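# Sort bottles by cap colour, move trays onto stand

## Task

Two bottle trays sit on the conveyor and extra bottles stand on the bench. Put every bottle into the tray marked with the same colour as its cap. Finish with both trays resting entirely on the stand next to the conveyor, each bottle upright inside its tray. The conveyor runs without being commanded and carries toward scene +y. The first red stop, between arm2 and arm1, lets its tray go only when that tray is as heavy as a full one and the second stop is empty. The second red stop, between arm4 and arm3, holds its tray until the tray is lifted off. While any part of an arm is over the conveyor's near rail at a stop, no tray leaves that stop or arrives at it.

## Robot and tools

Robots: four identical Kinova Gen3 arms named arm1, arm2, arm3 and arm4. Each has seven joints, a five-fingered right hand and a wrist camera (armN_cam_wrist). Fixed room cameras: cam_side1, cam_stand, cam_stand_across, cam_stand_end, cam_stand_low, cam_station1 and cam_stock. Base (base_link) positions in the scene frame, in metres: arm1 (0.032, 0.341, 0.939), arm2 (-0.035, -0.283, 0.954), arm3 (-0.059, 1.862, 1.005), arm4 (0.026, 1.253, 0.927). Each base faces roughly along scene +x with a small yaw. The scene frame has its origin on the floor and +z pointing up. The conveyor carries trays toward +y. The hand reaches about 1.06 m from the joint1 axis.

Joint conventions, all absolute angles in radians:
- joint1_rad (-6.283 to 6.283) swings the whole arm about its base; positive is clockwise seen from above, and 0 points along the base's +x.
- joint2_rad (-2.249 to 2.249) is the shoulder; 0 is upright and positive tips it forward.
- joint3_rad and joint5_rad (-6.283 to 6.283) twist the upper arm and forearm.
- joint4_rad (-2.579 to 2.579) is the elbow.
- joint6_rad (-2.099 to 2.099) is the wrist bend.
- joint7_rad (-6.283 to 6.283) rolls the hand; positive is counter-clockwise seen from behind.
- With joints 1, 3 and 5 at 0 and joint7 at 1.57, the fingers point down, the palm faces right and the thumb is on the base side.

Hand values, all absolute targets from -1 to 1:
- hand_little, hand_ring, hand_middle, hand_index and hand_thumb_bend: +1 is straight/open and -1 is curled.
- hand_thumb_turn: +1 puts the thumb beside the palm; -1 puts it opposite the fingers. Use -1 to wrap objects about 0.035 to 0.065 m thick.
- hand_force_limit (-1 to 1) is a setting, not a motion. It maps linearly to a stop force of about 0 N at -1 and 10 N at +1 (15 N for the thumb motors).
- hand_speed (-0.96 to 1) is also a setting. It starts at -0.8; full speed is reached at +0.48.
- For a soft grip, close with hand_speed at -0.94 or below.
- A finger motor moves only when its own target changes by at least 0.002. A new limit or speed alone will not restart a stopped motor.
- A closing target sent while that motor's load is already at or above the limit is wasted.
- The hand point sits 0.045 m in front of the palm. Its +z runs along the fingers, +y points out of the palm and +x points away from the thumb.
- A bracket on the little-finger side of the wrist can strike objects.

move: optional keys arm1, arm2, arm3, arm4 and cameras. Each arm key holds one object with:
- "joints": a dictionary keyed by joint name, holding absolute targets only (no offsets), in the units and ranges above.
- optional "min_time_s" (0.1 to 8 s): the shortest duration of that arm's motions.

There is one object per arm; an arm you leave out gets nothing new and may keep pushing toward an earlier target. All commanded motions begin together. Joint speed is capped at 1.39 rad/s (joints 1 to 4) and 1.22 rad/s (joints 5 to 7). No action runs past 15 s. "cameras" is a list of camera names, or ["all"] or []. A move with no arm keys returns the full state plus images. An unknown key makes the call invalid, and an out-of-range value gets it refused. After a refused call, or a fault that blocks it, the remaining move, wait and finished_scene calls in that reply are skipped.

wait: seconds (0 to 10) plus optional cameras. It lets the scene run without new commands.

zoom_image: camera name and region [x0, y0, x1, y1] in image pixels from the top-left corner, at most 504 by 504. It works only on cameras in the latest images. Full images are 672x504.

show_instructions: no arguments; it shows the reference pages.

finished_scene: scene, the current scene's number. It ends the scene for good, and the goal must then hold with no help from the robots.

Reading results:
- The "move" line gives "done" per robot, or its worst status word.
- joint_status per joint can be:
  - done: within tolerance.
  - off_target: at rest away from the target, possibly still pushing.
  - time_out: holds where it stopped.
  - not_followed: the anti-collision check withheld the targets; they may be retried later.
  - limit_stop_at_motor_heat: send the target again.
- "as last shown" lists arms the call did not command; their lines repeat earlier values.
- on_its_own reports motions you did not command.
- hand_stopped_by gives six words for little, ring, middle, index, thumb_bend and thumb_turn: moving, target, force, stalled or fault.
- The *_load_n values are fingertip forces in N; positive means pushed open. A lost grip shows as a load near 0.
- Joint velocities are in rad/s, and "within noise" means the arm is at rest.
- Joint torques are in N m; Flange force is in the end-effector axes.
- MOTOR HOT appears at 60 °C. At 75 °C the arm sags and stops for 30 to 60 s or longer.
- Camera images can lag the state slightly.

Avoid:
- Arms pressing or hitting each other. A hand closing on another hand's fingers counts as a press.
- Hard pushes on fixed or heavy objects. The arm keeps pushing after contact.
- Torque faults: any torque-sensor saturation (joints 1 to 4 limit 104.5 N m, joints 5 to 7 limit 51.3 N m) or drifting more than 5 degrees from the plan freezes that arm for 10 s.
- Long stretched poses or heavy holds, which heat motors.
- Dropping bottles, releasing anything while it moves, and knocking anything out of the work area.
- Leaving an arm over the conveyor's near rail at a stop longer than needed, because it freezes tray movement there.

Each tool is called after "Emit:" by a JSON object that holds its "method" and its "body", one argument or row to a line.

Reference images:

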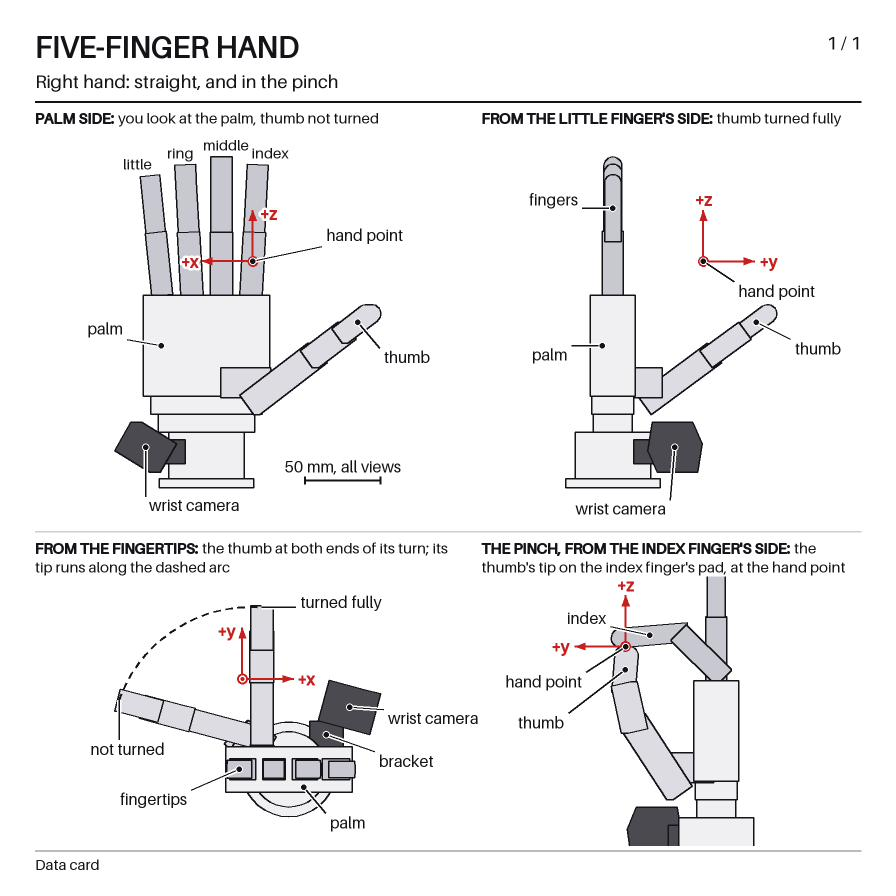

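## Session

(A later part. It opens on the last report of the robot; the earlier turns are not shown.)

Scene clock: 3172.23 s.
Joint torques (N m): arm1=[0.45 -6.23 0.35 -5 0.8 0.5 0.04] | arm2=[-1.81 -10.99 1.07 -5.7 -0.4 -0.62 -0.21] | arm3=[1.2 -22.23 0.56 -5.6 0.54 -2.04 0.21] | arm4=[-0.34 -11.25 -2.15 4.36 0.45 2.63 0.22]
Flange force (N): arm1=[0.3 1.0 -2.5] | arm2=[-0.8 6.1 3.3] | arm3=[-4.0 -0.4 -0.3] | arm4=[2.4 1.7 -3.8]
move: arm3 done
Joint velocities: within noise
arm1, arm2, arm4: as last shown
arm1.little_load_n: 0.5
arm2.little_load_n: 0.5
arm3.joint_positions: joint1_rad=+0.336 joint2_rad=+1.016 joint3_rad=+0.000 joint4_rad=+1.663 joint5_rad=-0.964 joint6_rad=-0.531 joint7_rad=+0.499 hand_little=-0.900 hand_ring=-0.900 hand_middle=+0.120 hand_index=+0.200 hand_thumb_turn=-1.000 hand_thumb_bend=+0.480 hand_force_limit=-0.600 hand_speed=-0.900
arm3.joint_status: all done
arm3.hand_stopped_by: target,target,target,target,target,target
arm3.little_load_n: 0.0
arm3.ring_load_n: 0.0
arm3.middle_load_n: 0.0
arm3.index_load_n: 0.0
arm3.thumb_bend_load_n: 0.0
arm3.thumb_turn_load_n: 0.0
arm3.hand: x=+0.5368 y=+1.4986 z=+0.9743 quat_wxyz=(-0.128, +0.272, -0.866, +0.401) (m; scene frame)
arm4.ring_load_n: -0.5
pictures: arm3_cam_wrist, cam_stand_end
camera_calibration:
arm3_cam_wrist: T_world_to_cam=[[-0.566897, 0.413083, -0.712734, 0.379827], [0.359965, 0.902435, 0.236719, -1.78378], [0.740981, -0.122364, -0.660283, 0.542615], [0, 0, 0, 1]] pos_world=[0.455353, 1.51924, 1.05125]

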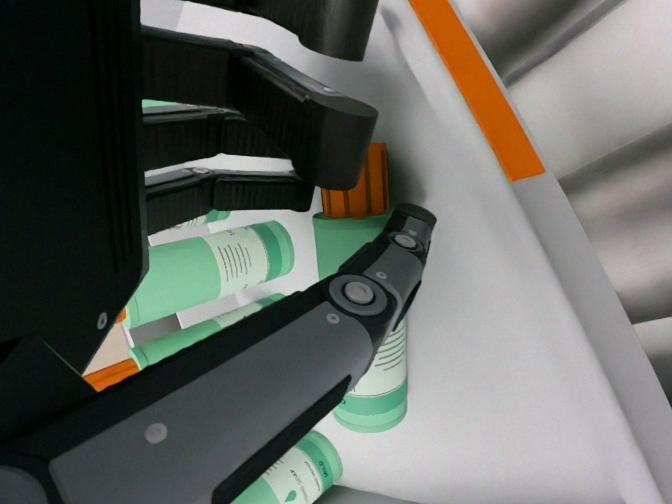

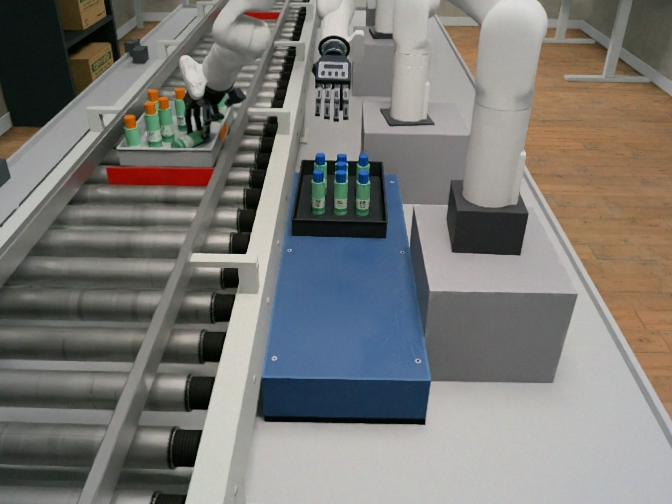

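Emit:
{"method": "move", "body": {
  "arm3": {"joints":{"joint1_rad":0.3352,"joint2_rad":0.8838,"joint4_rad":1.6766,"joint5_rad":-1.1538,"joint6_rad":-0.4729,"joint7_rad":0.7144},"min_time_s":2.5},
  "cameras": ["arm3_cam_wrist","cam_stand_end"]
}}

Scene clock: 3218.10 s.
Joint torques (N m): arm1=[0.46 -6.18 0.41 -5.1 0.78 0.48 0.06] | arm2=[-1.79 -10.94 1.02 -5.72 -0.4 -0.62 -0.25] | arm3=[1.23 -21.6 0.47 -6.48 0.65 -1.79 0.25] | arm4=[-0.41 -11.24 -2.07 4.42 0.34 2.61 0.28]
Flange force (N): arm1=[0.7 1.2 -2.6] | arm2=[-1.0 6.2 3.3] | arm3=[-3.4 -0.3 -0.5] | arm4=[2.8 1.6 -4.6]
move: arm3 done
Joint velocities: within noise
arm1, arm2, arm4: as last shown
arm1.little_load_n: 0.0
arm2.little_load_n: 0.0
arm3.joint_positions: joint1_rad=+0.335 joint2_rad=+0.884 joint3_rad=+0.000 joint4_rad=+1.677 joint5_rad=-1.154 joint6_rad=-0.473 joint7_rad=+0.714 hand_little=-0.900 hand_ring=-0.900 hand_middle=+0.120 hand_index=+0.200 hand_thumb_turn=-1.000 hand_thumb_bend=+0.480 hand_force_limit=-0.600 hand_speed=-0.900
arm3.joint_status: all done
arm3.hand_stopped_by: target,target,target,target,target,target
arm3.little_load_n: 0.0
arm3.ring_load_n: 0.0
arm3.middle_load_n: 0.0
arm3.index_load_n: 0.0
arm3.thumb_bend_load_n: 0.0
arm3.thumb_turn_load_n: 0.0
arm3.hand: x=+0.5369 y=+1.4987 z=+1.0382 quat_wxyz=(-0.128, +0.272, -0.866, +0.401) (m; scene frame)
arm4.ring_load_n: 0.0
pictures: arm3_cam_wrist, cam_stand_end
camera_calibration:
arm3_cam_wrist: T_world_to_cam=[[-0.566694, 0.413335, -0.71275, 0.424928], [0.36009, 0.90232, 0.236969, -1.79919], [0.741076, -0.122365, -0.660177, 0.584586], [0, 0, 0, 1]] pos_world=[0.455452, 1.51934, 1.11515]

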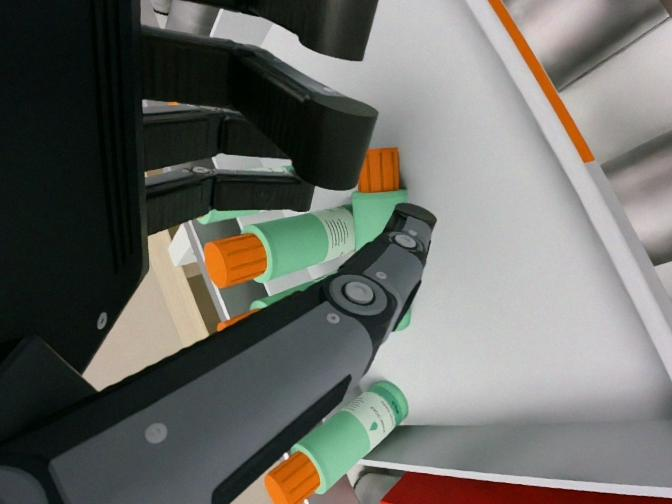

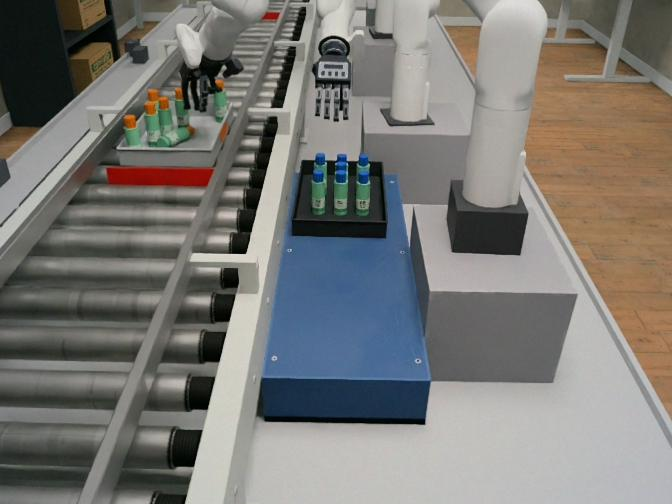

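Emit:
{"method": "move", "body": {
  "arm3": {"joints":{"joint1_rad":0.3352,"joint2_rad":0.7693,"joint4_rad":1.661,"joint5_rad":-1.4103,"joint6_rad":-0.4355,"joint7_rad":0.9996},"min_time_s":2}
}}

Emit:
{"method": "move", "body": {
  "arm3": {"joints":{"joint1_rad":0.5468,"joint2_rad":0.802,"joint4_rad":1.677,"joint5_rad":0.5474,"joint6_rad":-0.2373,"joint7_rad":-0.4312,"hand_middle":0.3,"hand_index":0.22,"hand_thumb_bend":0.43},"min_time_s":4},
  "cameras": ["arm3_cam_wrist"]
}}

Scene clock: 3231.67 s.
Joint torques (N m): arm1=[0.56 -6.21 0.43 -5.08 0.83 0.5 0.04] | arm2=[-1.81 -11.07 1.09 -5.58 -0.37 -0.62 -0.23] | arm3=[1.24 -20.95 0.38 -7.31 0.71 -1.38 0.23] | arm4=[-0.4 -11.27 -2.15 4.36 0.43 2.6 0.24]
Flange force (N): arm1=[0.6 1.4 -2.8] | arm2=[-0.4 6.1 3.6] | arm3=[-1.5 2.2 -0.2] | arm4=[2.4 1.8 -4.1]
move: arm3 done
Joint velocities: within noise
arm1, arm2, arm4: as last shown
arm1.little_load_n: 0.5
arm1.thumb_turn_load_n: 0.5
arm3.joint_positions: joint1_rad=+0.335 joint2_rad=+0.769 joint3_rad=+0.000 joint4_rad=+1.661 joint5_rad=-1.410 joint6_rad=-0.435 joint7_rad=+1.000 hand_little=-0.900 hand_ring=-0.900 hand_middle=+0.120 hand_index=+0.200 hand_thumb_turn=-1.000 hand_thumb_bend=+0.480 hand_force_limit=-0.600 hand_speed=-0.900
arm3.joint_status: all done
arm3.hand_stopped_by: target,target,target,target,target,target
arm3.little_load_n: 0.5
arm3.ring_load_n: 0.0
arm3.middle_load_n: 0.0
arm3.index_load_n: -0.5
arm3.thumb_bend_load_n: 0.0
arm3.thumb_turn_load_n: 0.0
arm3.hand: x=+0.5370 y=+1.4985 z=+1.0982 quat_wxyz=(-0.128, +0.272, -0.866, +0.401) (m; scene frame)
arm4.middle_load_n: -0.5
pictures: none

Scene clock: 3236.13 s.
Joint torques (N m): arm1=[0.52 -6.26 0.41 -5.08 0.75 0.53 0.04] | arm2=[-1.75 -10.94 1.07 -5.67 -0.41 -0.57 -0.23] | arm3=[1.22 -21.34 -0.59 -7.23 -0.1 -2.17 0.21] | arm4=[-0.37 -11.29 -2.1 4.37 0.39 2.62 0.25]
Flange force (N): arm1=[0.5 1.3 -2.3] | arm2=[-0.8 5.9 3.1] | arm3=[-6.9 3.4 1.0] | arm4=[2.5 1.8 -4.1]
move: arm3 done
Joint velocities: within noise
arm1, arm2, arm4: as last shown
arm1.little_load_n: 0.0
arm1.index_load_n: 0.5
arm1.thumb_turn_load_n: 0.0
arm3.joint_positions: joint1_rad=+0.547 joint2_rad=+0.802 joint3_rad=+0.000 joint4_rad=+1.677 joint5_rad=+0.547 joint6_rad=-0.237 joint7_rad=-0.431 hand_little=-0.900 hand_ring=-0.900 hand_middle=+0.300 hand_index=+0.220 hand_thumb_turn=-1.000 hand_thumb_bend=+0.430 hand_force_limit=-0.600 hand_speed=-0.900
arm3.joint_status: all done
arm3.hand_stopped_by: target,target,target,target,target,target
arm3.little_load_n: 0.5
arm3.ring_load_n: 0.0
arm3.middle_load_n: 0.0
arm3.index_load_n: 0.0
arm3.thumb_bend_load_n: 0.0
arm3.thumb_turn_load_n: 0.0
arm3.hand: x=+0.5383 y=+1.5018 z=+1.0791 quat_wxyz=(-0.228, +0.486, -0.766, +0.354) (m; scene frame)
pictures: arm3_cam_wrist
camera_calibration:
arm3_cam_wrist: T_world_to_cam=[[-0.695519, 0.0750321, -0.714579, 1.03293], [-0.140072, 0.961292, 0.237273, -1.63183], [0.704722, 0.26512, -0.658087, 0.0464345], [0, 0, 0, 1]] pos_world=[0.457128, 1.47885, 1.15586]

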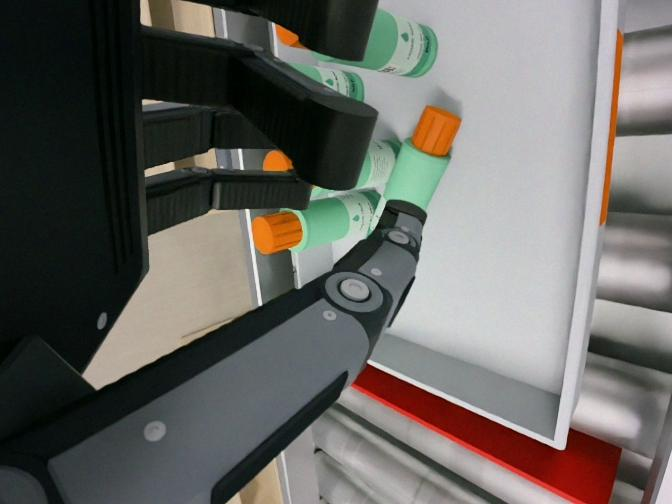

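Emit:
{"method": "zoom_image", "body": {
  "camera": "arm3_cam_wrist",
  "region": [340, 80, 500, 240]
}}

Scaled by 3.150 from the camera's 672x504 image, which has a finer 960x720 frame.

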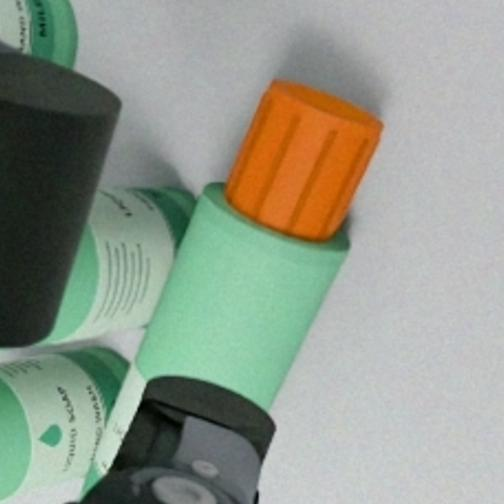

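Emit:
{"method": "move", "body": {
  "arm3": {"joints":{"joint2_rad":0.70,"hand_speed":-0.6,"hand_thumb_bend":1.0},"min_time_s":1.5}
}}

Emit:
{"method": "move", "body": {
  "arm3": {"joints":{"joint1_rad":0.311,"joint2_rad":0.8368,"joint4_rad":1.1311,"joint5_rad":0.5133,"joint6_rad":0.8822,"joint7_rad":-1.1332},"min_time_s":4}
}}

Emit:
{"method": "move", "body": {
  "arm3": {"joints":{"hand_index":1.0,"hand_middle":-0.9}},
  "cameras": ["arm3_cam_wrist","cam_stand_end"]
}}

Scene clock: 3342.03 s.
Joint torques (N m): arm1=[0.47 -6.24 0.36 -5.09 0.75 0.46 0.04] | arm2=[-1.72 -11.03 1.07 -5.64 -0.41 -0.66 -0.24] | arm3=[1.21 -20.87 -0.55 -8.01 -0.12 -2.3 0.22] | arm4=[-0.33 -11.21 -2.11 4.38 0.42 2.58 0.22]
Flange force (N): arm1=[0.5 1.2 -2.4] | arm2=[-0.7 6.0 3.6] | arm3=[-7.3 3.6 1.4] | arm4=[2.6 1.5 -4.0]
move: arm3 done
Joint velocities: within noise
arm1.joint_positions: joint1_rad=-1.469 joint2_rad=+0.091 joint3_rad=+0.000 joint4_rad=+2.366 joint5_rad=+0.834 joint6_rad=+0.886 joint7_rad=-2.187 hand_little=-0.900 hand_ring=-0.900 hand_middle=+0.320 hand_index=+0.228 hand_thumb_turn=-1.000 hand_thumb_bend=+0.430 hand_force_limit=+0.200 hand_speed=-0.900
arm1.joint_status: not commanded
arm1.hand_stopped_by: target,target,target,target,target,target
arm1.little_load_n: 0.0
arm1.ring_load_n: 0.0
arm1.middle_load_n: 0.0
arm1.index_load_n: 0.0
arm1.thumb_bend_load_n: 0.0
arm1.thumb_turn_load_n: 0.0
arm1.hand: x=+0.1914 y=+0.6093 z=+1.1002 quat_wxyz=(-0.211, +0.675, -0.675, +0.210) (m; scene frame)
arm2.joint_positions: joint1_rad=+1.152 joint2_rad=+0.279 joint3_rad=+0.000 joint4_rad=+2.205 joint5_rad=+2.148 joint6_rad=-0.704 joint7_rad=-1.104 hand_little=-0.900 hand_ring=-0.900 hand_middle=+0.320 hand_index=+0.200 hand_thumb_turn=-1.000 hand_thumb_bend=+0.430 hand_force_limit=+0.200 hand_speed=-0.900
arm2.joint_status: not commanded
arm2.hand_stopped_by: target,target,target,target,target,target
arm2.little_load_n: 0.0
arm2.ring_load_n: 0.0
arm2.middle_load_n: 0.0
arm2.index_load_n: 0.0
arm2.thumb_bend_load_n: 0.0
arm2.thumb_turn_load_n: 0.0
arm2.hand: x=+0.1786 y=-0.5492 z=+1.1000 quat_wxyz=(-0.206, +0.677, -0.673, +0.217) (m; scene frame)
arm3.joint_positions: joint1_rad=+0.547 joint2_rad=+0.700 joint3_rad=+0.000 joint4_rad=+1.677 joint5_rad=+0.547 joint6_rad=-0.237 joint7_rad=-0.431 hand_little=-0.900 hand_ring=-0.900 hand_middle=+0.300 hand_index=+0.220 hand_thumb_turn=-1.000 hand_thumb_bend=+1.000 hand_force_limit=-0.600 hand_speed=-0.600
arm3.joint_status: all done
arm3.hand_stopped_by: target,target,target,target,target,target
arm3.little_load_n: 0.0
arm3.ring_load_n: 0.0
arm3.middle_load_n: 0.0
arm3.index_load_n: 0.0
arm3.thumb_bend_load_n: 0.0
arm3.thumb_turn_load_n: 0.0
arm3.hand: x=+0.5528 y=+1.4915 z=+1.1510 quat_wxyz=(-0.246, +0.477, -0.745, +0.396) (m; scene frame)
arm4.joint_positions: joint1_rad=+0.659 joint2_rad=+0.895 joint3_rad=+0.000 joint4_rad=+2.530 joint5_rad=-1.206 joint6_rad=+1.014 joint7_rad=-2.849 hand_little=+0.200 hand_ring=+0.200 hand_middle=+0.200 hand_index=+0.200 hand_thumb_turn=-1.000 hand_thumb_bend=+0.050 hand_force_limit=+0.300 hand_speed=-0.920
arm4.joint_status: not commanded
arm4.hand_stopped_by: target,target,target,target,target,target
arm4.little_load_n: 0.0
arm4.ring_load_n: 0.0
arm4.middle_load_n: 0.0
arm4.index_load_n: 0.0
arm4.thumb_bend_load_n: 0.5
arm4.thumb_turn_load_n: 0.0
arm4.hand: x=+0.1931 y=+1.3813 z=+0.9846 quat_wxyz=(+0.540, -0.842, -0.003, -0.004) (m; scene frame)
pictures: none

Scene clock: 3346.43 s.
Joint torques (N m): arm1=[0.49 -6.25 0.36 -5.06 0.8 0.5 0.05] | arm2=[-1.75 -11.03 1.08 -5.69 -0.41 -0.62 -0.19] | arm3=[1.15 -23.32 0.37 -8.71 0.89 -0.91 0.23] | arm4=[-0.34 -11.3 -2.08 4.39 0.4 2.56 0.25]
Flange force (N): arm1=[0.4 1.2 -2.5] | arm2=[-0.7 5.9 3.4] | arm3=[-2.2 3.1 -0.3] | arm4=[2.7 1.8 -4.0]
move: arm3 done
Joint velocities: within noise
arm1, arm2, arm4: as last shown
arm1.thumb_bend_load_n: -0.5
arm3.joint_positions: joint1_rad=+0.311 joint2_rad=+0.837 joint3_rad=+0.000 joint4_rad=+1.131 joint5_rad=+0.513 joint6_rad=+0.882 joint7_rad=-1.133 hand_little=-0.900 hand_ring=-0.900 hand_middle=+0.300 hand_index=+0.220 hand_thumb_turn=-1.000 hand_thumb_bend=+1.000 hand_force_limit=-0.600 hand_speed=-0.600
arm3.joint_status: all done
arm3.hand_stopped_by: target,target,target,target,target,target
arm3.little_load_n: 0.0
arm3.ring_load_n: 0.0
arm3.middle_load_n: 0.0
arm3.index_load_n: 0.0
arm3.thumb_bend_load_n: 0.0
arm3.thumb_turn_load_n: 0.0
arm3.hand: x=+0.5615 y=+1.5329 z=+1.1390 quat_wxyz=(-0.045, +0.167, -0.952, +0.252) (m; scene frame)
arm4.thumb_bend_load_n: 0.0
pictures: none

Scene clock: 3348.00 s.
Joint torques (N m): arm1=[0.57 -6.2 0.38 -5.01 0.79 0.51 0.07] | arm2=[-1.74 -11.02 1.04 -5.65 -0.4 -0.62 -0.26] | arm3=[1.2 -23.35 0.36 -8.73 0.89 -0.93 0.24] | arm4=[-0.42 -11.22 -2.16 4.36 0.44 2.55 0.24]
Flange force (N): arm1=[0.5 1.4 -2.6] | arm2=[-0.7 6.1 3.5] | arm3=[-2.2 3.2 -0.3] | arm4=[2.5 1.6 -4.2]
move: arm3 done
Joint velocities: within noise
arm1, arm2, arm4: as last shown
arm1.thumb_bend_load_n: 0.0
arm3.joint_positions: joint1_rad=+0.311 joint2_rad=+0.837 joint3_rad=+0.000 joint4_rad=+1.131 joint5_rad=+0.513 joint6_rad=+0.882 joint7_rad=-1.133 hand_little=-0.900 hand_ring=-0.900 hand_middle=-0.900 hand_index=+1.000 hand_thumb_turn=-1.000 hand_thumb_bend=+1.000 hand_force_limit=-0.600 hand_speed=-0.600
arm3.joint_status: all done
arm3.hand_stopped_by: target,target,target,target,target,target
arm3.little_load_n: 0.0
arm3.ring_load_n: 0.0
arm3.middle_load_n: 0.0
arm3.index_load_n: -0.5
arm3.thumb_bend_load_n: 0.0
arm3.thumb_turn_load_n: 0.0
arm3.hand: x=+0.5615 y=+1.5329 z=+1.1390 quat_wxyz=(-0.045, +0.167, -0.952, +0.252) (m; scene frame)
pictures: arm3_cam_wrist, cam_stand_end
camera_calibration:
arm3_cam_wrist: T_world_to_cam=[[-0.511455, 0.736945, -0.441956, -0.338929], [0.619735, 0.672616, 0.404372, -1.84709], [0.595267, -0.0670769, -0.800723, 0.794371], [0, 0, 0, 1]] pos_world=[0.498495, 1.54544, 1.23319]

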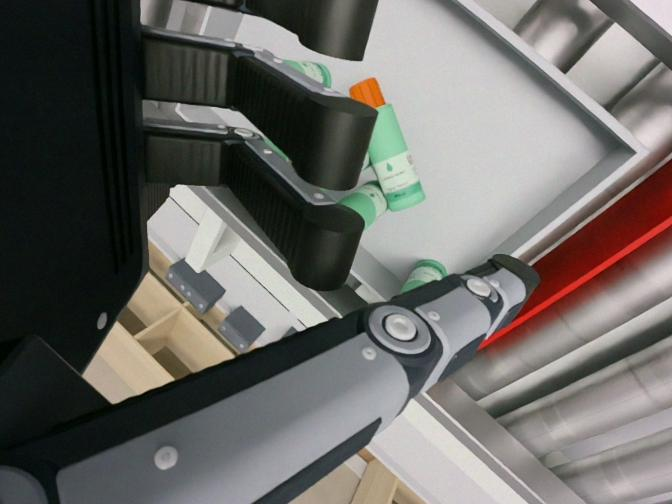

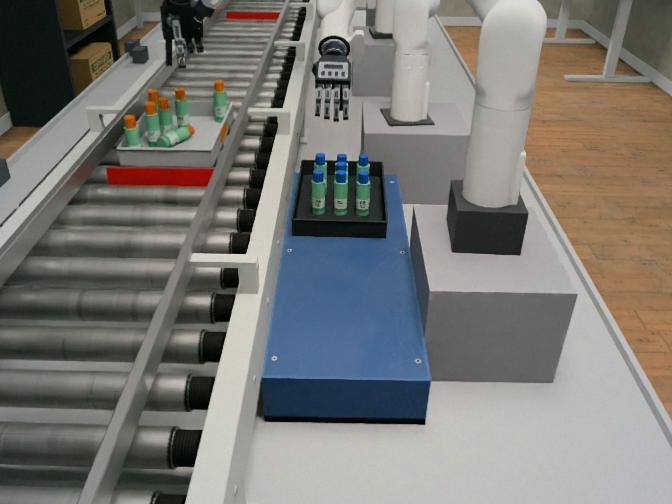

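Emit:
{"method": "zoom_image", "body": {
  "camera": "cam_stand_end",
  "region": [110, 70, 250, 170]
}}

Emit:
{"method": "zoom_image", "body": {
  "camera": "arm3_cam_wrist",
  "region": [260, 40, 480, 300]
}}

Scaled by 3.600 from the camera's 672x504 image, which has a finer 960x720 frame.

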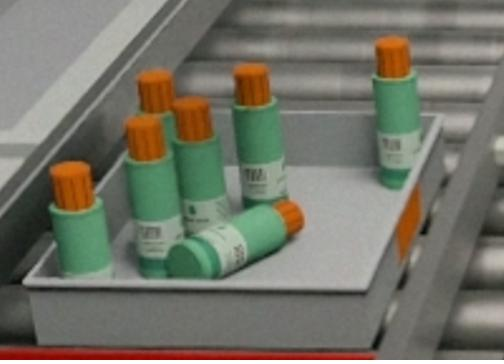

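Scaled by 1.938 from the camera's 672x504 image, which has a finer 960x720 frame.

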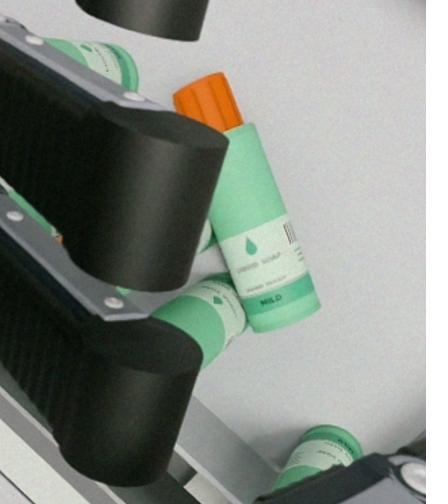

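Emit:
{"method": "move", "body": {
  "arm3": {"joints":{"joint1_rad":0.3116,"joint2_rad":0.9764,"joint4_rad":1.2251,"joint5_rad":0.6417,"joint6_rad":0.6851,"joint7_rad":-1.3129},"min_time_s":3},
  "cameras": ["arm3_cam_wrist","cam_stand_end","cam_stand"]
}}

Scene clock: 3370.20 s.
Joint torques (N m): arm1=[0.51 -6.26 0.3 -5.16 0.77 0.49 0.08] | arm2=[-1.72 -11.04 1.08 -5.61 -0.37 -0.64 -0.23] | arm3=[1.15 -24.05 0.44 -7.77 0.8 -0.74 0.23] | arm4=[-0.35 -11.28 -2.06 4.36 0.35 2.58 0.21]
Flange force (N): arm1=[0.7 1.5 -2.1] | arm2=[-0.6 5.9 3.6] | arm3=[-1.6 3.9 -0.1] | arm4=[2.4 1.8 -4.1]
move: arm3 done
Joint velocities: within noise
arm1, arm2, arm4: as last shown
arm2.little_load_n: 0.5
arm3.joint_positions: joint1_rad=+0.312 joint2_rad=+0.976 joint3_rad=+0.000 joint4_rad=+1.225 joint5_rad=+0.642 joint6_rad=+0.685 joint7_rad=-1.313 hand_little=-0.900 hand_ring=-0.900 hand_middle=-0.900 hand_index=+1.000 hand_thumb_turn=-1.000 hand_thumb_bend=+1.000 hand_force_limit=-0.600 hand_speed=-0.600
arm3.joint_status: all done
arm3.hand_stopped_by: target,target,target,target,target,target
arm3.little_load_n: 0.0
arm3.ring_load_n: 0.0
arm3.middle_load_n: 0.5
arm3.index_load_n: 0.0
arm3.thumb_bend_load_n: 0.0
arm3.thumb_turn_load_n: 0.0
arm3.hand: x=+0.5617 y=+1.5332 z=+1.0291 quat_wxyz=(-0.045, +0.167, -0.952, +0.252) (m; scene frame)
pictures: arm3_cam_wrist, cam_stand, cam_stand_end
camera_calibration:
arm3_cam_wrist: T_world_to_cam=[[-0.511562, 0.7368, -0.442075, -0.387302], [0.619423, 0.672795, 0.404551, -1.80319], [0.595499, -0.0668788, -0.800568, 0.705655], [0, 0, 0, 1]] pos_world=[0.498595, 1.54574, 1.12319]

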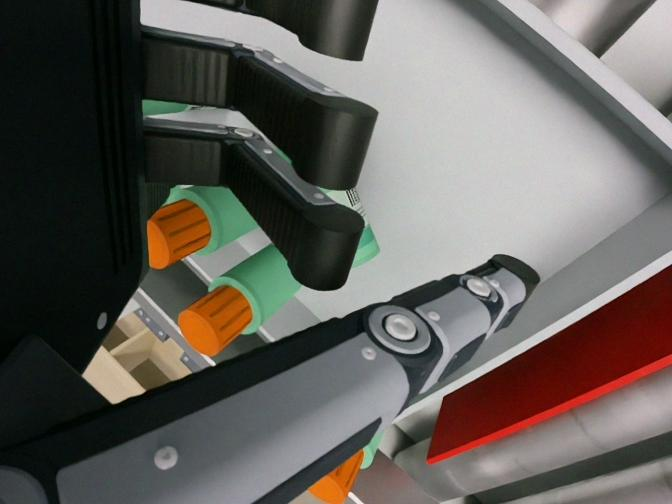

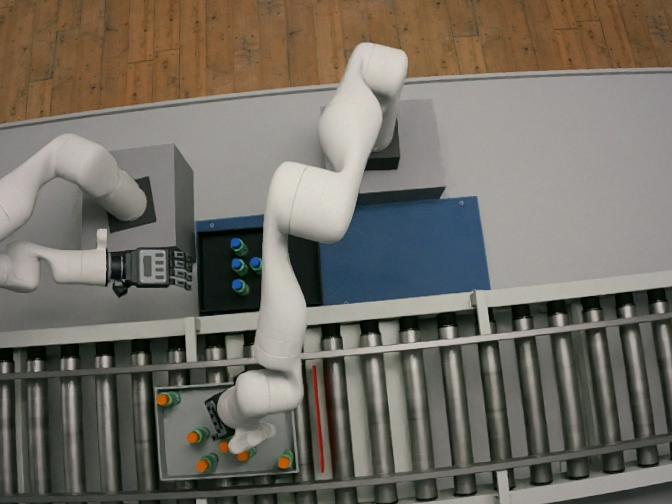

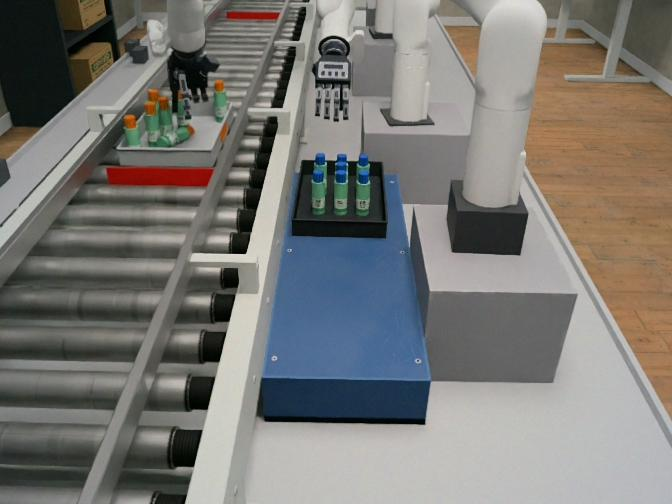

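Emit:
{"method": "zoom_image", "body": {
  "camera": "cam_stand_end",
  "region": [110, 60, 250, 160]
}}

Emit:
{"method": "zoom_image", "body": {
  "camera": "cam_stand",
  "region": [140, 360, 320, 495]
}}

Scaled by 3.600 from the camera's 672x504 image, which has a finer 960x720 frame.

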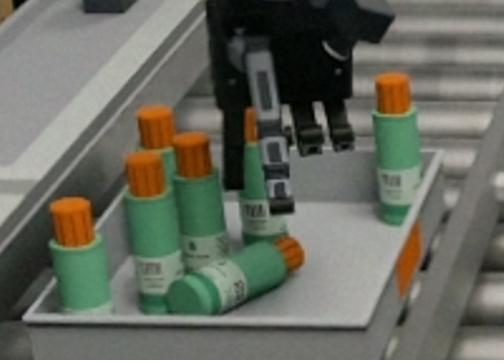

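Scaled by 2.800 from the camera's 672x504 image, which has a finer 960x720 frame.

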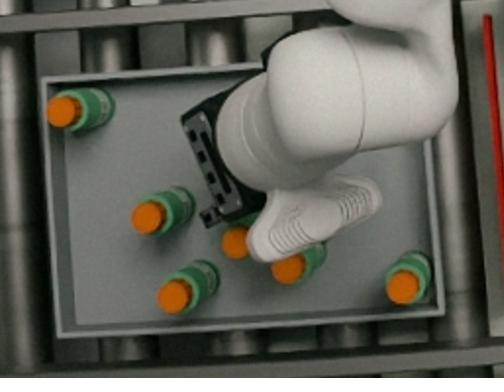

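Emit:
{"method": "zoom_image", "body": {
  "camera": "cam_stand_end",
  "region": [150, 60, 220, 130]
}}

Emit:
{"method": "move", "body": {
  "cameras": ["cam_stand_across","cam_station1","cam_side1"]
}}

Emit:
{"method": "zoom_image", "body": {
  "camera": "cam_stand_across",
  "region": [360, 40, 560, 200]
}}

Scaled by 7.200 from the camera's 672x504 image, which has a finer 960x720 frame.

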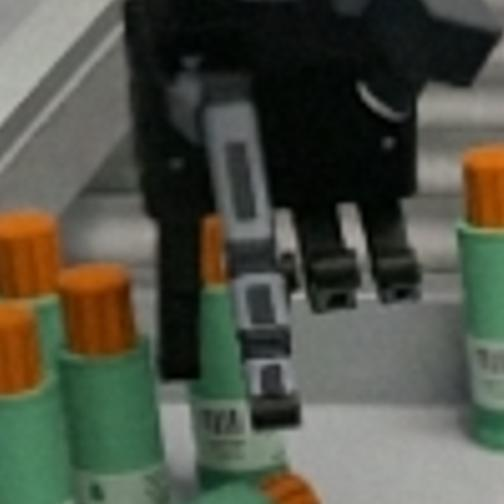

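Scene clock: 3379.43 s.
Joint torques (N m): arm1=[0.49 -6.32 0.34 -5.1 0.77 0.48 0.03] | arm2=[-1.75 -10.95 1.09 -5.64 -0.38 -0.61 -0.27] | arm3=[1.18 -23.99 0.43 -7.8 0.78 -0.73 0.22] | arm4=[-0.42 -11.22 -2.06 4.32 0.36 2.64 0.32]
Flange force (N): arm1=[0.4 1.2 -2.3] | arm2=[-0.8 6.1 3.4] | arm3=[-1.3 4.1 -0.3] | arm4=[2.6 1.4 -4.5]
Joint velocities: within noise
arm1.joint_positions: joint1_rad=-1.469 joint2_rad=+0.091 joint3_rad=+0.000 joint4_rad=+2.366 joint5_rad=+0.834 joint6_rad=+0.886 joint7_rad=-2.187 hand_little=-0.900 hand_ring=-0.900 hand_middle=+0.320 hand_index=+0.228 hand_thumb_turn=-1.000 hand_thumb_bend=+0.430 hand_force_limit=+0.200 hand_speed=-0.900
arm1.joint_status: not commanded
arm1.hand_stopped_by: target,target,target,target,target,target
arm1.little_load_n: 0.0
arm1.ring_load_n: 0.0
arm1.middle_load_n: 0.0
arm1.index_load_n: 0.0
arm1.thumb_bend_load_n: 0.0
arm1.thumb_turn_load_n: 0.0
arm1.hand: x=+0.1914 y=+0.6093 z=+1.1002 quat_wxyz=(-0.211, +0.675, -0.675, +0.210) (m; scene frame)
arm2.joint_positions: joint1_rad=+1.152 joint2_rad=+0.279 joint3_rad=+0.000 joint4_rad=+2.205 joint5_rad=+2.148 joint6_rad=-0.704 joint7_rad=-1.104 hand_little=-0.900 hand_ring=-0.900 hand_middle=+0.320 hand_index=+0.200 hand_thumb_turn=-1.000 hand_thumb_bend=+0.430 hand_force_limit=+0.200 hand_speed=-0.900
arm2.joint_status: not commanded
arm2.hand_stopped_by: target,target,target,target,target,target
arm2.little_load_n: 0.0
arm2.ring_load_n: 0.0
arm2.middle_load_n: 0.0
arm2.index_load_n: 0.0
arm2.thumb_bend_load_n: 0.0
arm2.thumb_turn_load_n: 0.0
arm2.hand: x=+0.1786 y=-0.5492 z=+1.1000 quat_wxyz=(-0.206, +0.677, -0.673, +0.217) (m; scene frame)
arm3.joint_positions: joint1_rad=+0.312 joint2_rad=+0.976 joint3_rad=+0.000 joint4_rad=+1.225 joint5_rad=+0.642 joint6_rad=+0.685 joint7_rad=-1.313 hand_little=-0.900 hand_ring=-0.900 hand_middle=-0.900 hand_index=+1.000 hand_thumb_turn=-1.000 hand_thumb_bend=+1.000 hand_force_limit=-0.600 hand_speed=-0.600
arm3.joint_status: all done
arm3.hand_stopped_by: target,target,target,target,target,target
arm3.little_load_n: 0.0
arm3.ring_load_n: 0.0
arm3.middle_load_n: 0.0
arm3.index_load_n: 0.0
arm3.thumb_bend_load_n: 0.0
arm3.thumb_turn_load_n: 0.0
arm3.hand: x=+0.5616 y=+1.5332 z=+1.0290 quat_wxyz=(-0.045, +0.167, -0.952, +0.252) (m; scene frame)
arm4.joint_positions: joint1_rad=+0.659 joint2_rad=+0.895 joint3_rad=+0.000 joint4_rad=+2.530 joint5_rad=-1.206 joint6_rad=+1.014 joint7_rad=-2.849 hand_little=+0.200 hand_ring=+0.200 hand_middle=+0.200 hand_index=+0.200 hand_thumb_turn=-1.000 hand_thumb_bend=+0.050 hand_force_limit=+0.300 hand_speed=-0.920
arm4.joint_status: not commanded
arm4.hand_stopped_by: target,target,target,target,target,target
arm4.little_load_n: 0.0
arm4.ring_load_n: 0.0
arm4.middle_load_n: 0.0
arm4.index_load_n: 0.0
arm4.thumb_bend_load_n: 0.0
arm4.thumb_turn_load_n: 0.0
arm4.hand: x=+0.1931 y=+1.3813 z=+0.9846 quat_wxyz=(+0.540, -0.842, -0.003, -0.004) (m; scene frame)
pictures: cam_side1, cam_stand_across, cam_station1

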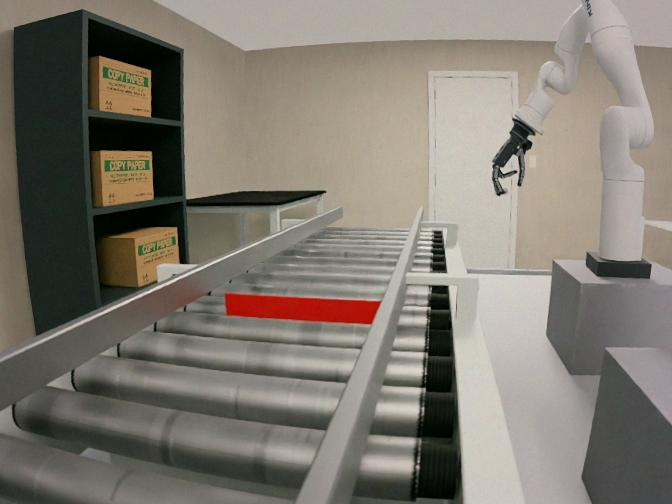

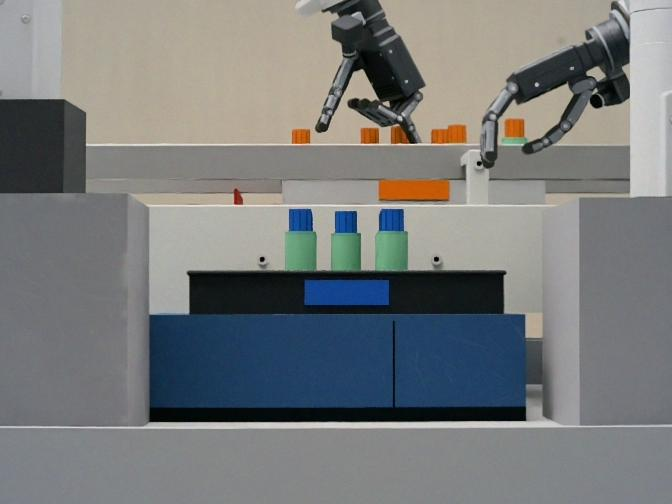

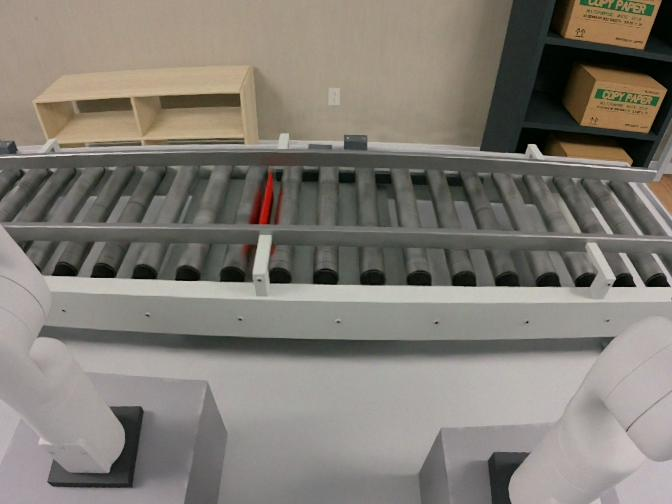

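Scaled by 2.520 from the camera's 672x504 image, which has a finer 960x720 frame.

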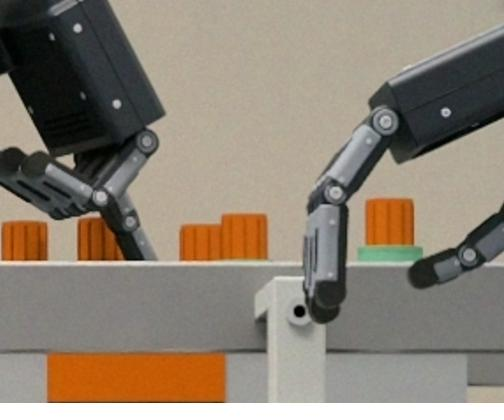

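Emit:
{"method": "move", "body": {
  "arm3": {"joints":{"joint1_rad":0.3119,"joint2_rad":1.0227,"joint4_rad":1.2333,"joint5_rad":0.6848,"joint6_rad":0.6423,"joint7_rad":-1.3674},"min_time_s":1.5}
}}

Emit:
{"method": "move", "body": {
  "arm3": {"joints":{"joint1_rad":0.3119,"joint2_rad":1.0462,"joint4_rad":1.2346,"joint5_rad":0.7065,"joint6_rad":0.6231,"joint7_rad":-1.3945},"min_time_s":1.2},
  "cameras": ["arm3_cam_wrist","cam_stand_end"]
}}

Emit:
{"method": "zoom_image", "body": {
  "camera": "cam_stand_end",
  "region": [110, 60, 250, 160]
}}

Scene clock: 3408.90 s.
Joint torques (N m): arm1=[0.53 -6.18 0.36 -5.07 0.76 0.49 0.06] | arm2=[-1.78 -11.01 1.1 -5.64 -0.4 -0.6 -0.18] | arm3=[1.19 -24.21 0.49 -7.53 0.77 -0.67 0.25] | arm4=[-0.29 -11.26 -2.13 4.43 0.38 2.58 0.25]
Flange force (N): arm1=[0.6 1.3 -2.5] | arm2=[-0.6 5.8 3.3] | arm3=[-1.2 4.4 -0.3] | arm4=[2.9 1.6 -4.3]
move: arm3 done
Joint velocities: within noise
arm1, arm2, arm4: as last shown
arm3.joint_positions: joint1_rad=+0.312 joint2_rad=+1.023 joint3_rad=+0.000 joint4_rad=+1.233 joint5_rad=+0.685 joint6_rad=+0.642 joint7_rad=-1.367 hand_little=-0.900 hand_ring=-0.900 hand_middle=-0.900 hand_index=+1.000 hand_thumb_turn=-1.000 hand_thumb_bend=+1.000 hand_force_limit=-0.600 hand_speed=-0.600
arm3.joint_status: all done
arm3.hand_stopped_by: target,target,target,target,target,target
arm3.little_load_n: 0.0
arm3.ring_load_n: 0.0
arm3.middle_load_n: 0.5
arm3.index_load_n: 0.0
arm3.thumb_bend_load_n: 0.0
arm3.thumb_turn_load_n: 0.0
arm3.hand: x=+0.5616 y=+1.5331 z=+0.9991 quat_wxyz=(-0.045, +0.167, -0.952, +0.252) (m; scene frame)
arm4.index_load_n: -0.5
pictures: none

Scene clock: 3410.40 s.
Joint torques (N m): arm1=[0.47 -6.22 0.38 -5.06 0.76 0.47 0.04] | arm2=[-1.74 -11 1.06 -5.69 -0.37 -0.63 -0.22] | arm3=[1.16 -24.26 0.51 -7.41 0.73 -0.64 0.24] | arm4=[-0.29 -11.25 -2.07 4.39 0.35 2.66 0.19]
Flange force (N): arm1=[0.5 1.1 -2.5] | arm2=[-0.9 6.0 3.5] | arm3=[-0.9 4.5 -0.4] | arm4=[2.4 1.8 -3.9]
move: arm3 done
Joint velocities: within noise
arm1, arm2, arm4: as last shown
arm1.index_load_n: -0.5
arm3.joint_positions: joint1_rad=+0.312 joint2_rad=+1.046 joint3_rad=+0.000 joint4_rad=+1.235 joint5_rad=+0.706 joint6_rad=+0.623 joint7_rad=-1.395 hand_little=-0.900 hand_ring=-0.900 hand_middle=-0.900 hand_index=+1.000 hand_thumb_turn=-1.000 hand_thumb_bend=+1.000 hand_force_limit=-0.600 hand_speed=-0.600
arm3.joint_status: all done
arm3.hand_stopped_by: target,target,target,target,target,target
arm3.little_load_n: 0.0
arm3.ring_load_n: 0.0
arm3.middle_load_n: 0.5
arm3.index_load_n: 0.0
arm3.thumb_bend_load_n: 0.0
arm3.thumb_turn_load_n: 0.0
arm3.hand: x=+0.5617 y=+1.5332 z=+0.9846 quat_wxyz=(-0.045, +0.167, -0.952, +0.252) (m; scene frame)
arm4.middle_load_n: -0.5
arm4.index_load_n: 0.0
pictures: arm3_cam_wrist, cam_stand_end
camera_calibration:
arm3_cam_wrist: T_world_to_cam=[[-0.511167, 0.737032, -0.442145, -0.407359], [0.619698, 0.672511, 0.404602, -1.78505], [0.595552, -0.0671765, -0.800503, 0.670415], [0, 0, 0, 1]] pos_world=[0.498694, 1.54574, 1.07879]

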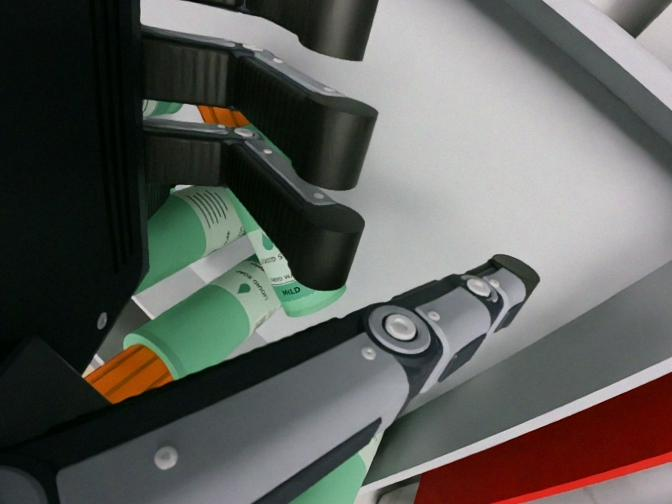

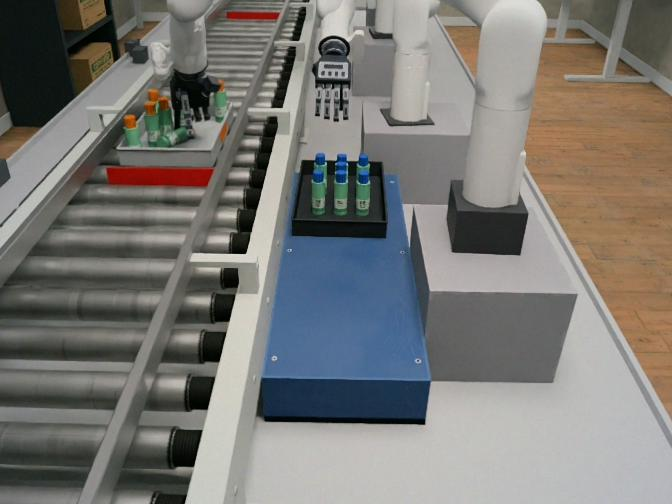

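Scaled by 3.600 from the camera's 672x504 image, which has a finer 960x720 frame.

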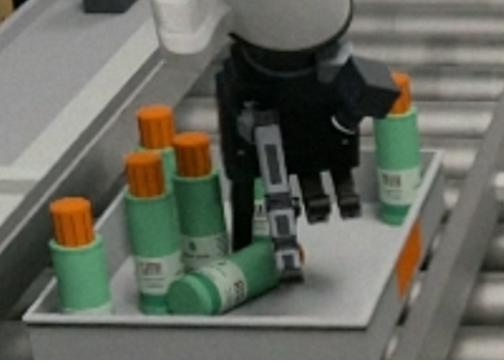

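Emit:
{"method": "move", "body": {
  "arm3": {"joints":{"joint1_rad":0.3097,"joint2_rad":0.9919,"joint4_rad":1.375,"joint5_rad":0.794,"joint6_rad":0.5608,"joint7_rad":-1.5013},"min_time_s":4},
  "cameras": ["arm3_cam_wrist","cam_stand_end"]
}}

Emit:
{"method": "zoom_image", "body": {
  "camera": "cam_stand_end",
  "region": [110, 60, 250, 160]
}}

Scene clock: 3434.37 s.
Joint torques (N m): arm1=[0.55 -6.21 0.41 -5.13 0.75 0.56 0.08] | arm2=[-1.83 -11.04 1.07 -5.62 -0.45 -0.56 -0.27] | arm3=[1.14 -22.97 0.4 -6.68 0.6 -0.49 0.24] | arm4=[-0.35 -11.25 -2.18 4.36 0.4 2.52 0.28]
Flange force (N): arm1=[0.8 1.6 -2.1] | arm2=[-0.4 6.3 3.2] | arm3=[-0.9 4.6 -0.4] | arm4=[2.8 1.5 -4.5]
move: arm3 done
Joint velocities: within noise
arm1, arm2, arm4: as last shown
arm1.index_load_n: 0.0
arm3.joint_positions: joint1_rad=+0.310 joint2_rad=+0.992 joint3_rad=+0.000 joint4_rad=+1.375 joint5_rad=+0.794 joint6_rad=+0.561 joint7_rad=-1.501 hand_little=-0.900 hand_ring=-0.900 hand_middle=-0.900 hand_index=+1.000 hand_thumb_turn=-1.000 hand_thumb_bend=+1.000 hand_force_limit=-0.600 hand_speed=-0.600
arm3.joint_status: all done
arm3.hand_stopped_by: target,target,target,target,target,target
arm3.little_load_n: 0.0
arm3.ring_load_n: 0.0
arm3.middle_load_n: 0.5
arm3.index_load_n: 0.0
arm3.thumb_bend_load_n: 0.0
arm3.thumb_turn_load_n: 0.0
arm3.hand: x=+0.5338 y=+1.5452 z=+0.9844 quat_wxyz=(-0.046, +0.167, -0.952, +0.252) (m; scene frame)
arm4.middle_load_n: 0.0
arm4.thumb_turn_load_n: 0.5
pictures: arm3_cam_wrist, cam_stand_end
camera_calibration:
arm3_cam_wrist: T_world_to_cam=[[-0.51161, 0.736712, -0.442166, -0.429875], [0.619322, 0.672892, 0.404546, -1.77604], [0.595564, -0.0668737, -0.80052, 0.687277], [0, 0, 0, 1]] pos_world=[0.470696, 1.55774, 1.07859]

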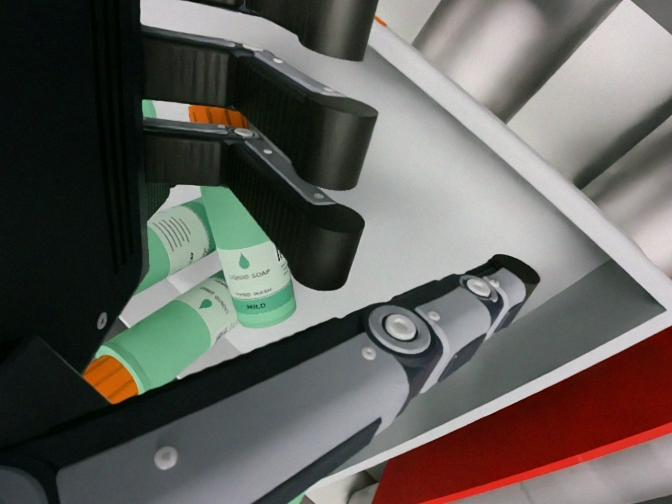

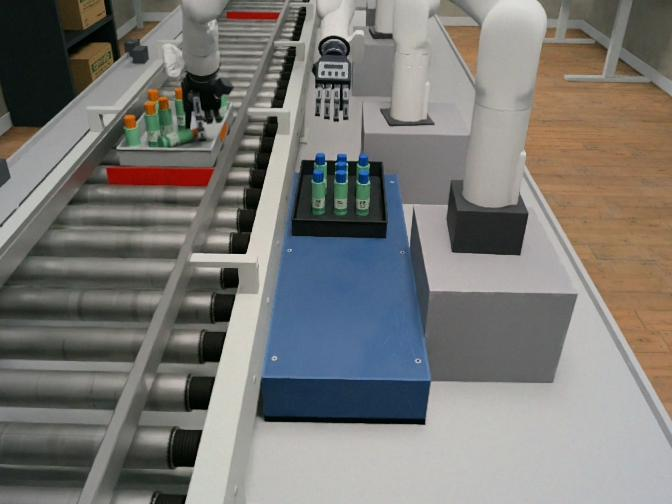

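Scaled by 3.600 from the camera's 672x504 image, which has a finer 960x720 frame.

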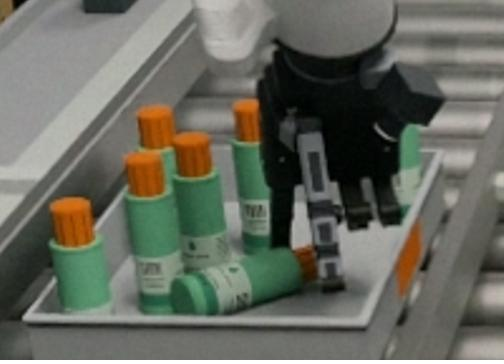

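Emit:
{"method": "move", "body": {
  "arm3": {"joints":{"joint1_rad":0.2996,"joint2_rad":0.9627,"joint4_rad":1.4405,"joint5_rad":0.8372,"joint6_rad":0.5414,"joint7_rad":-1.5608},"min_time_s":2.5},
  "cameras": ["arm3_cam_wrist","cam_stand_end"]
}}

Emit:
{"method": "zoom_image", "body": {
  "camera": "cam_stand_end",
  "region": [110, 60, 250, 160]
}}

Scene clock: 3462.63 s.
Joint torques (N m): arm1=[0.41 -6.22 0.44 -5.09 0.73 0.53 0.05] | arm2=[-1.81 -11.05 1.07 -5.7 -0.38 -0.62 -0.2] | arm3=[1.19 -22.28 0.36 -6.32 0.59 -0.37 0.26] | arm4=[-0.37 -11.29 -2.09 4.43 0.38 2.61 0.2]
Flange force (N): arm1=[0.6 1.2 -2.1] | arm2=[-0.8 6.1 3.5] | arm3=[-0.8 4.8 -0.3] | arm4=[2.5 2.0 -4.0]
move: arm3 done
Joint velocities: within noise
arm1, arm2, arm4: as last shown
arm3.joint_positions: joint1_rad=+0.300 joint2_rad=+0.963 joint3_rad=+0.000 joint4_rad=+1.440 joint5_rad=+0.837 joint6_rad=+0.541 joint7_rad=-1.561 hand_little=-0.900 hand_ring=-0.900 hand_middle=-0.900 hand_index=+1.000 hand_thumb_turn=-1.000 hand_thumb_bend=+1.000 hand_force_limit=-0.600 hand_speed=-0.600
arm3.joint_status: all done
arm3.hand_stopped_by: target,target,target,target,target,target
arm3.little_load_n: 0.0
arm3.ring_load_n: 0.0
arm3.middle_load_n: 0.5
arm3.index_load_n: 0.0
arm3.thumb_bend_load_n: 0.0
arm3.thumb_turn_load_n: 0.0
arm3.hand: x=+0.5217 y=+1.5557 z=+0.9868 quat_wxyz=(-0.045, +0.167, -0.952, +0.252) (m; scene frame)
arm4.thumb_turn_load_n: 0.0
pictures: arm3_cam_wrist, cam_stand_end
camera_calibration:
arm3_cam_wrist: T_world_to_cam=[[-0.51152, 0.73686, -0.442023, -0.443118], [0.61957, 0.672719, 0.404453, -1.77639], [0.595383, -0.0669777, -0.800646, 0.697429], [0, 0, 0, 1]] pos_world=[0.458695, 1.56824, 1.08099]

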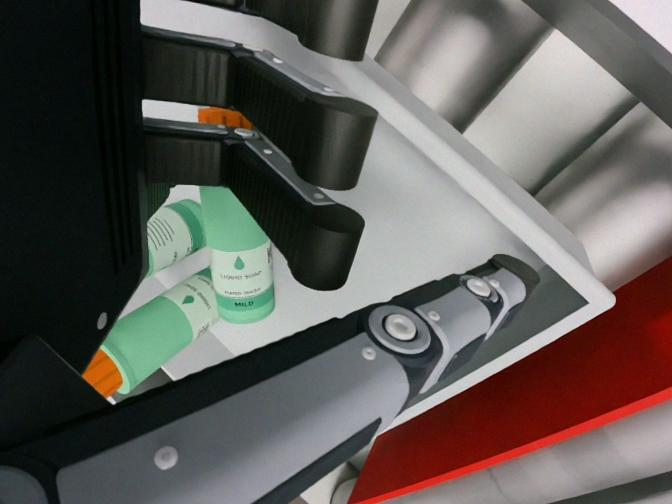

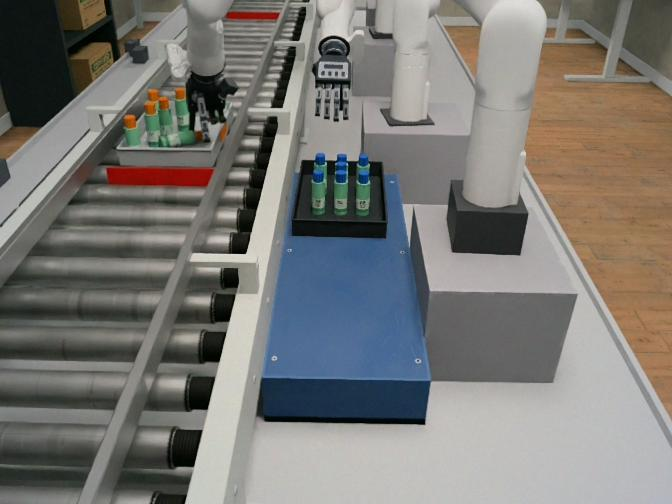

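Scaled by 3.600 from the camera's 672x504 image, which has a finer 960x720 frame.

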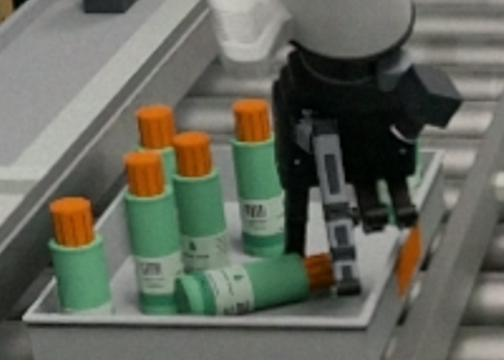

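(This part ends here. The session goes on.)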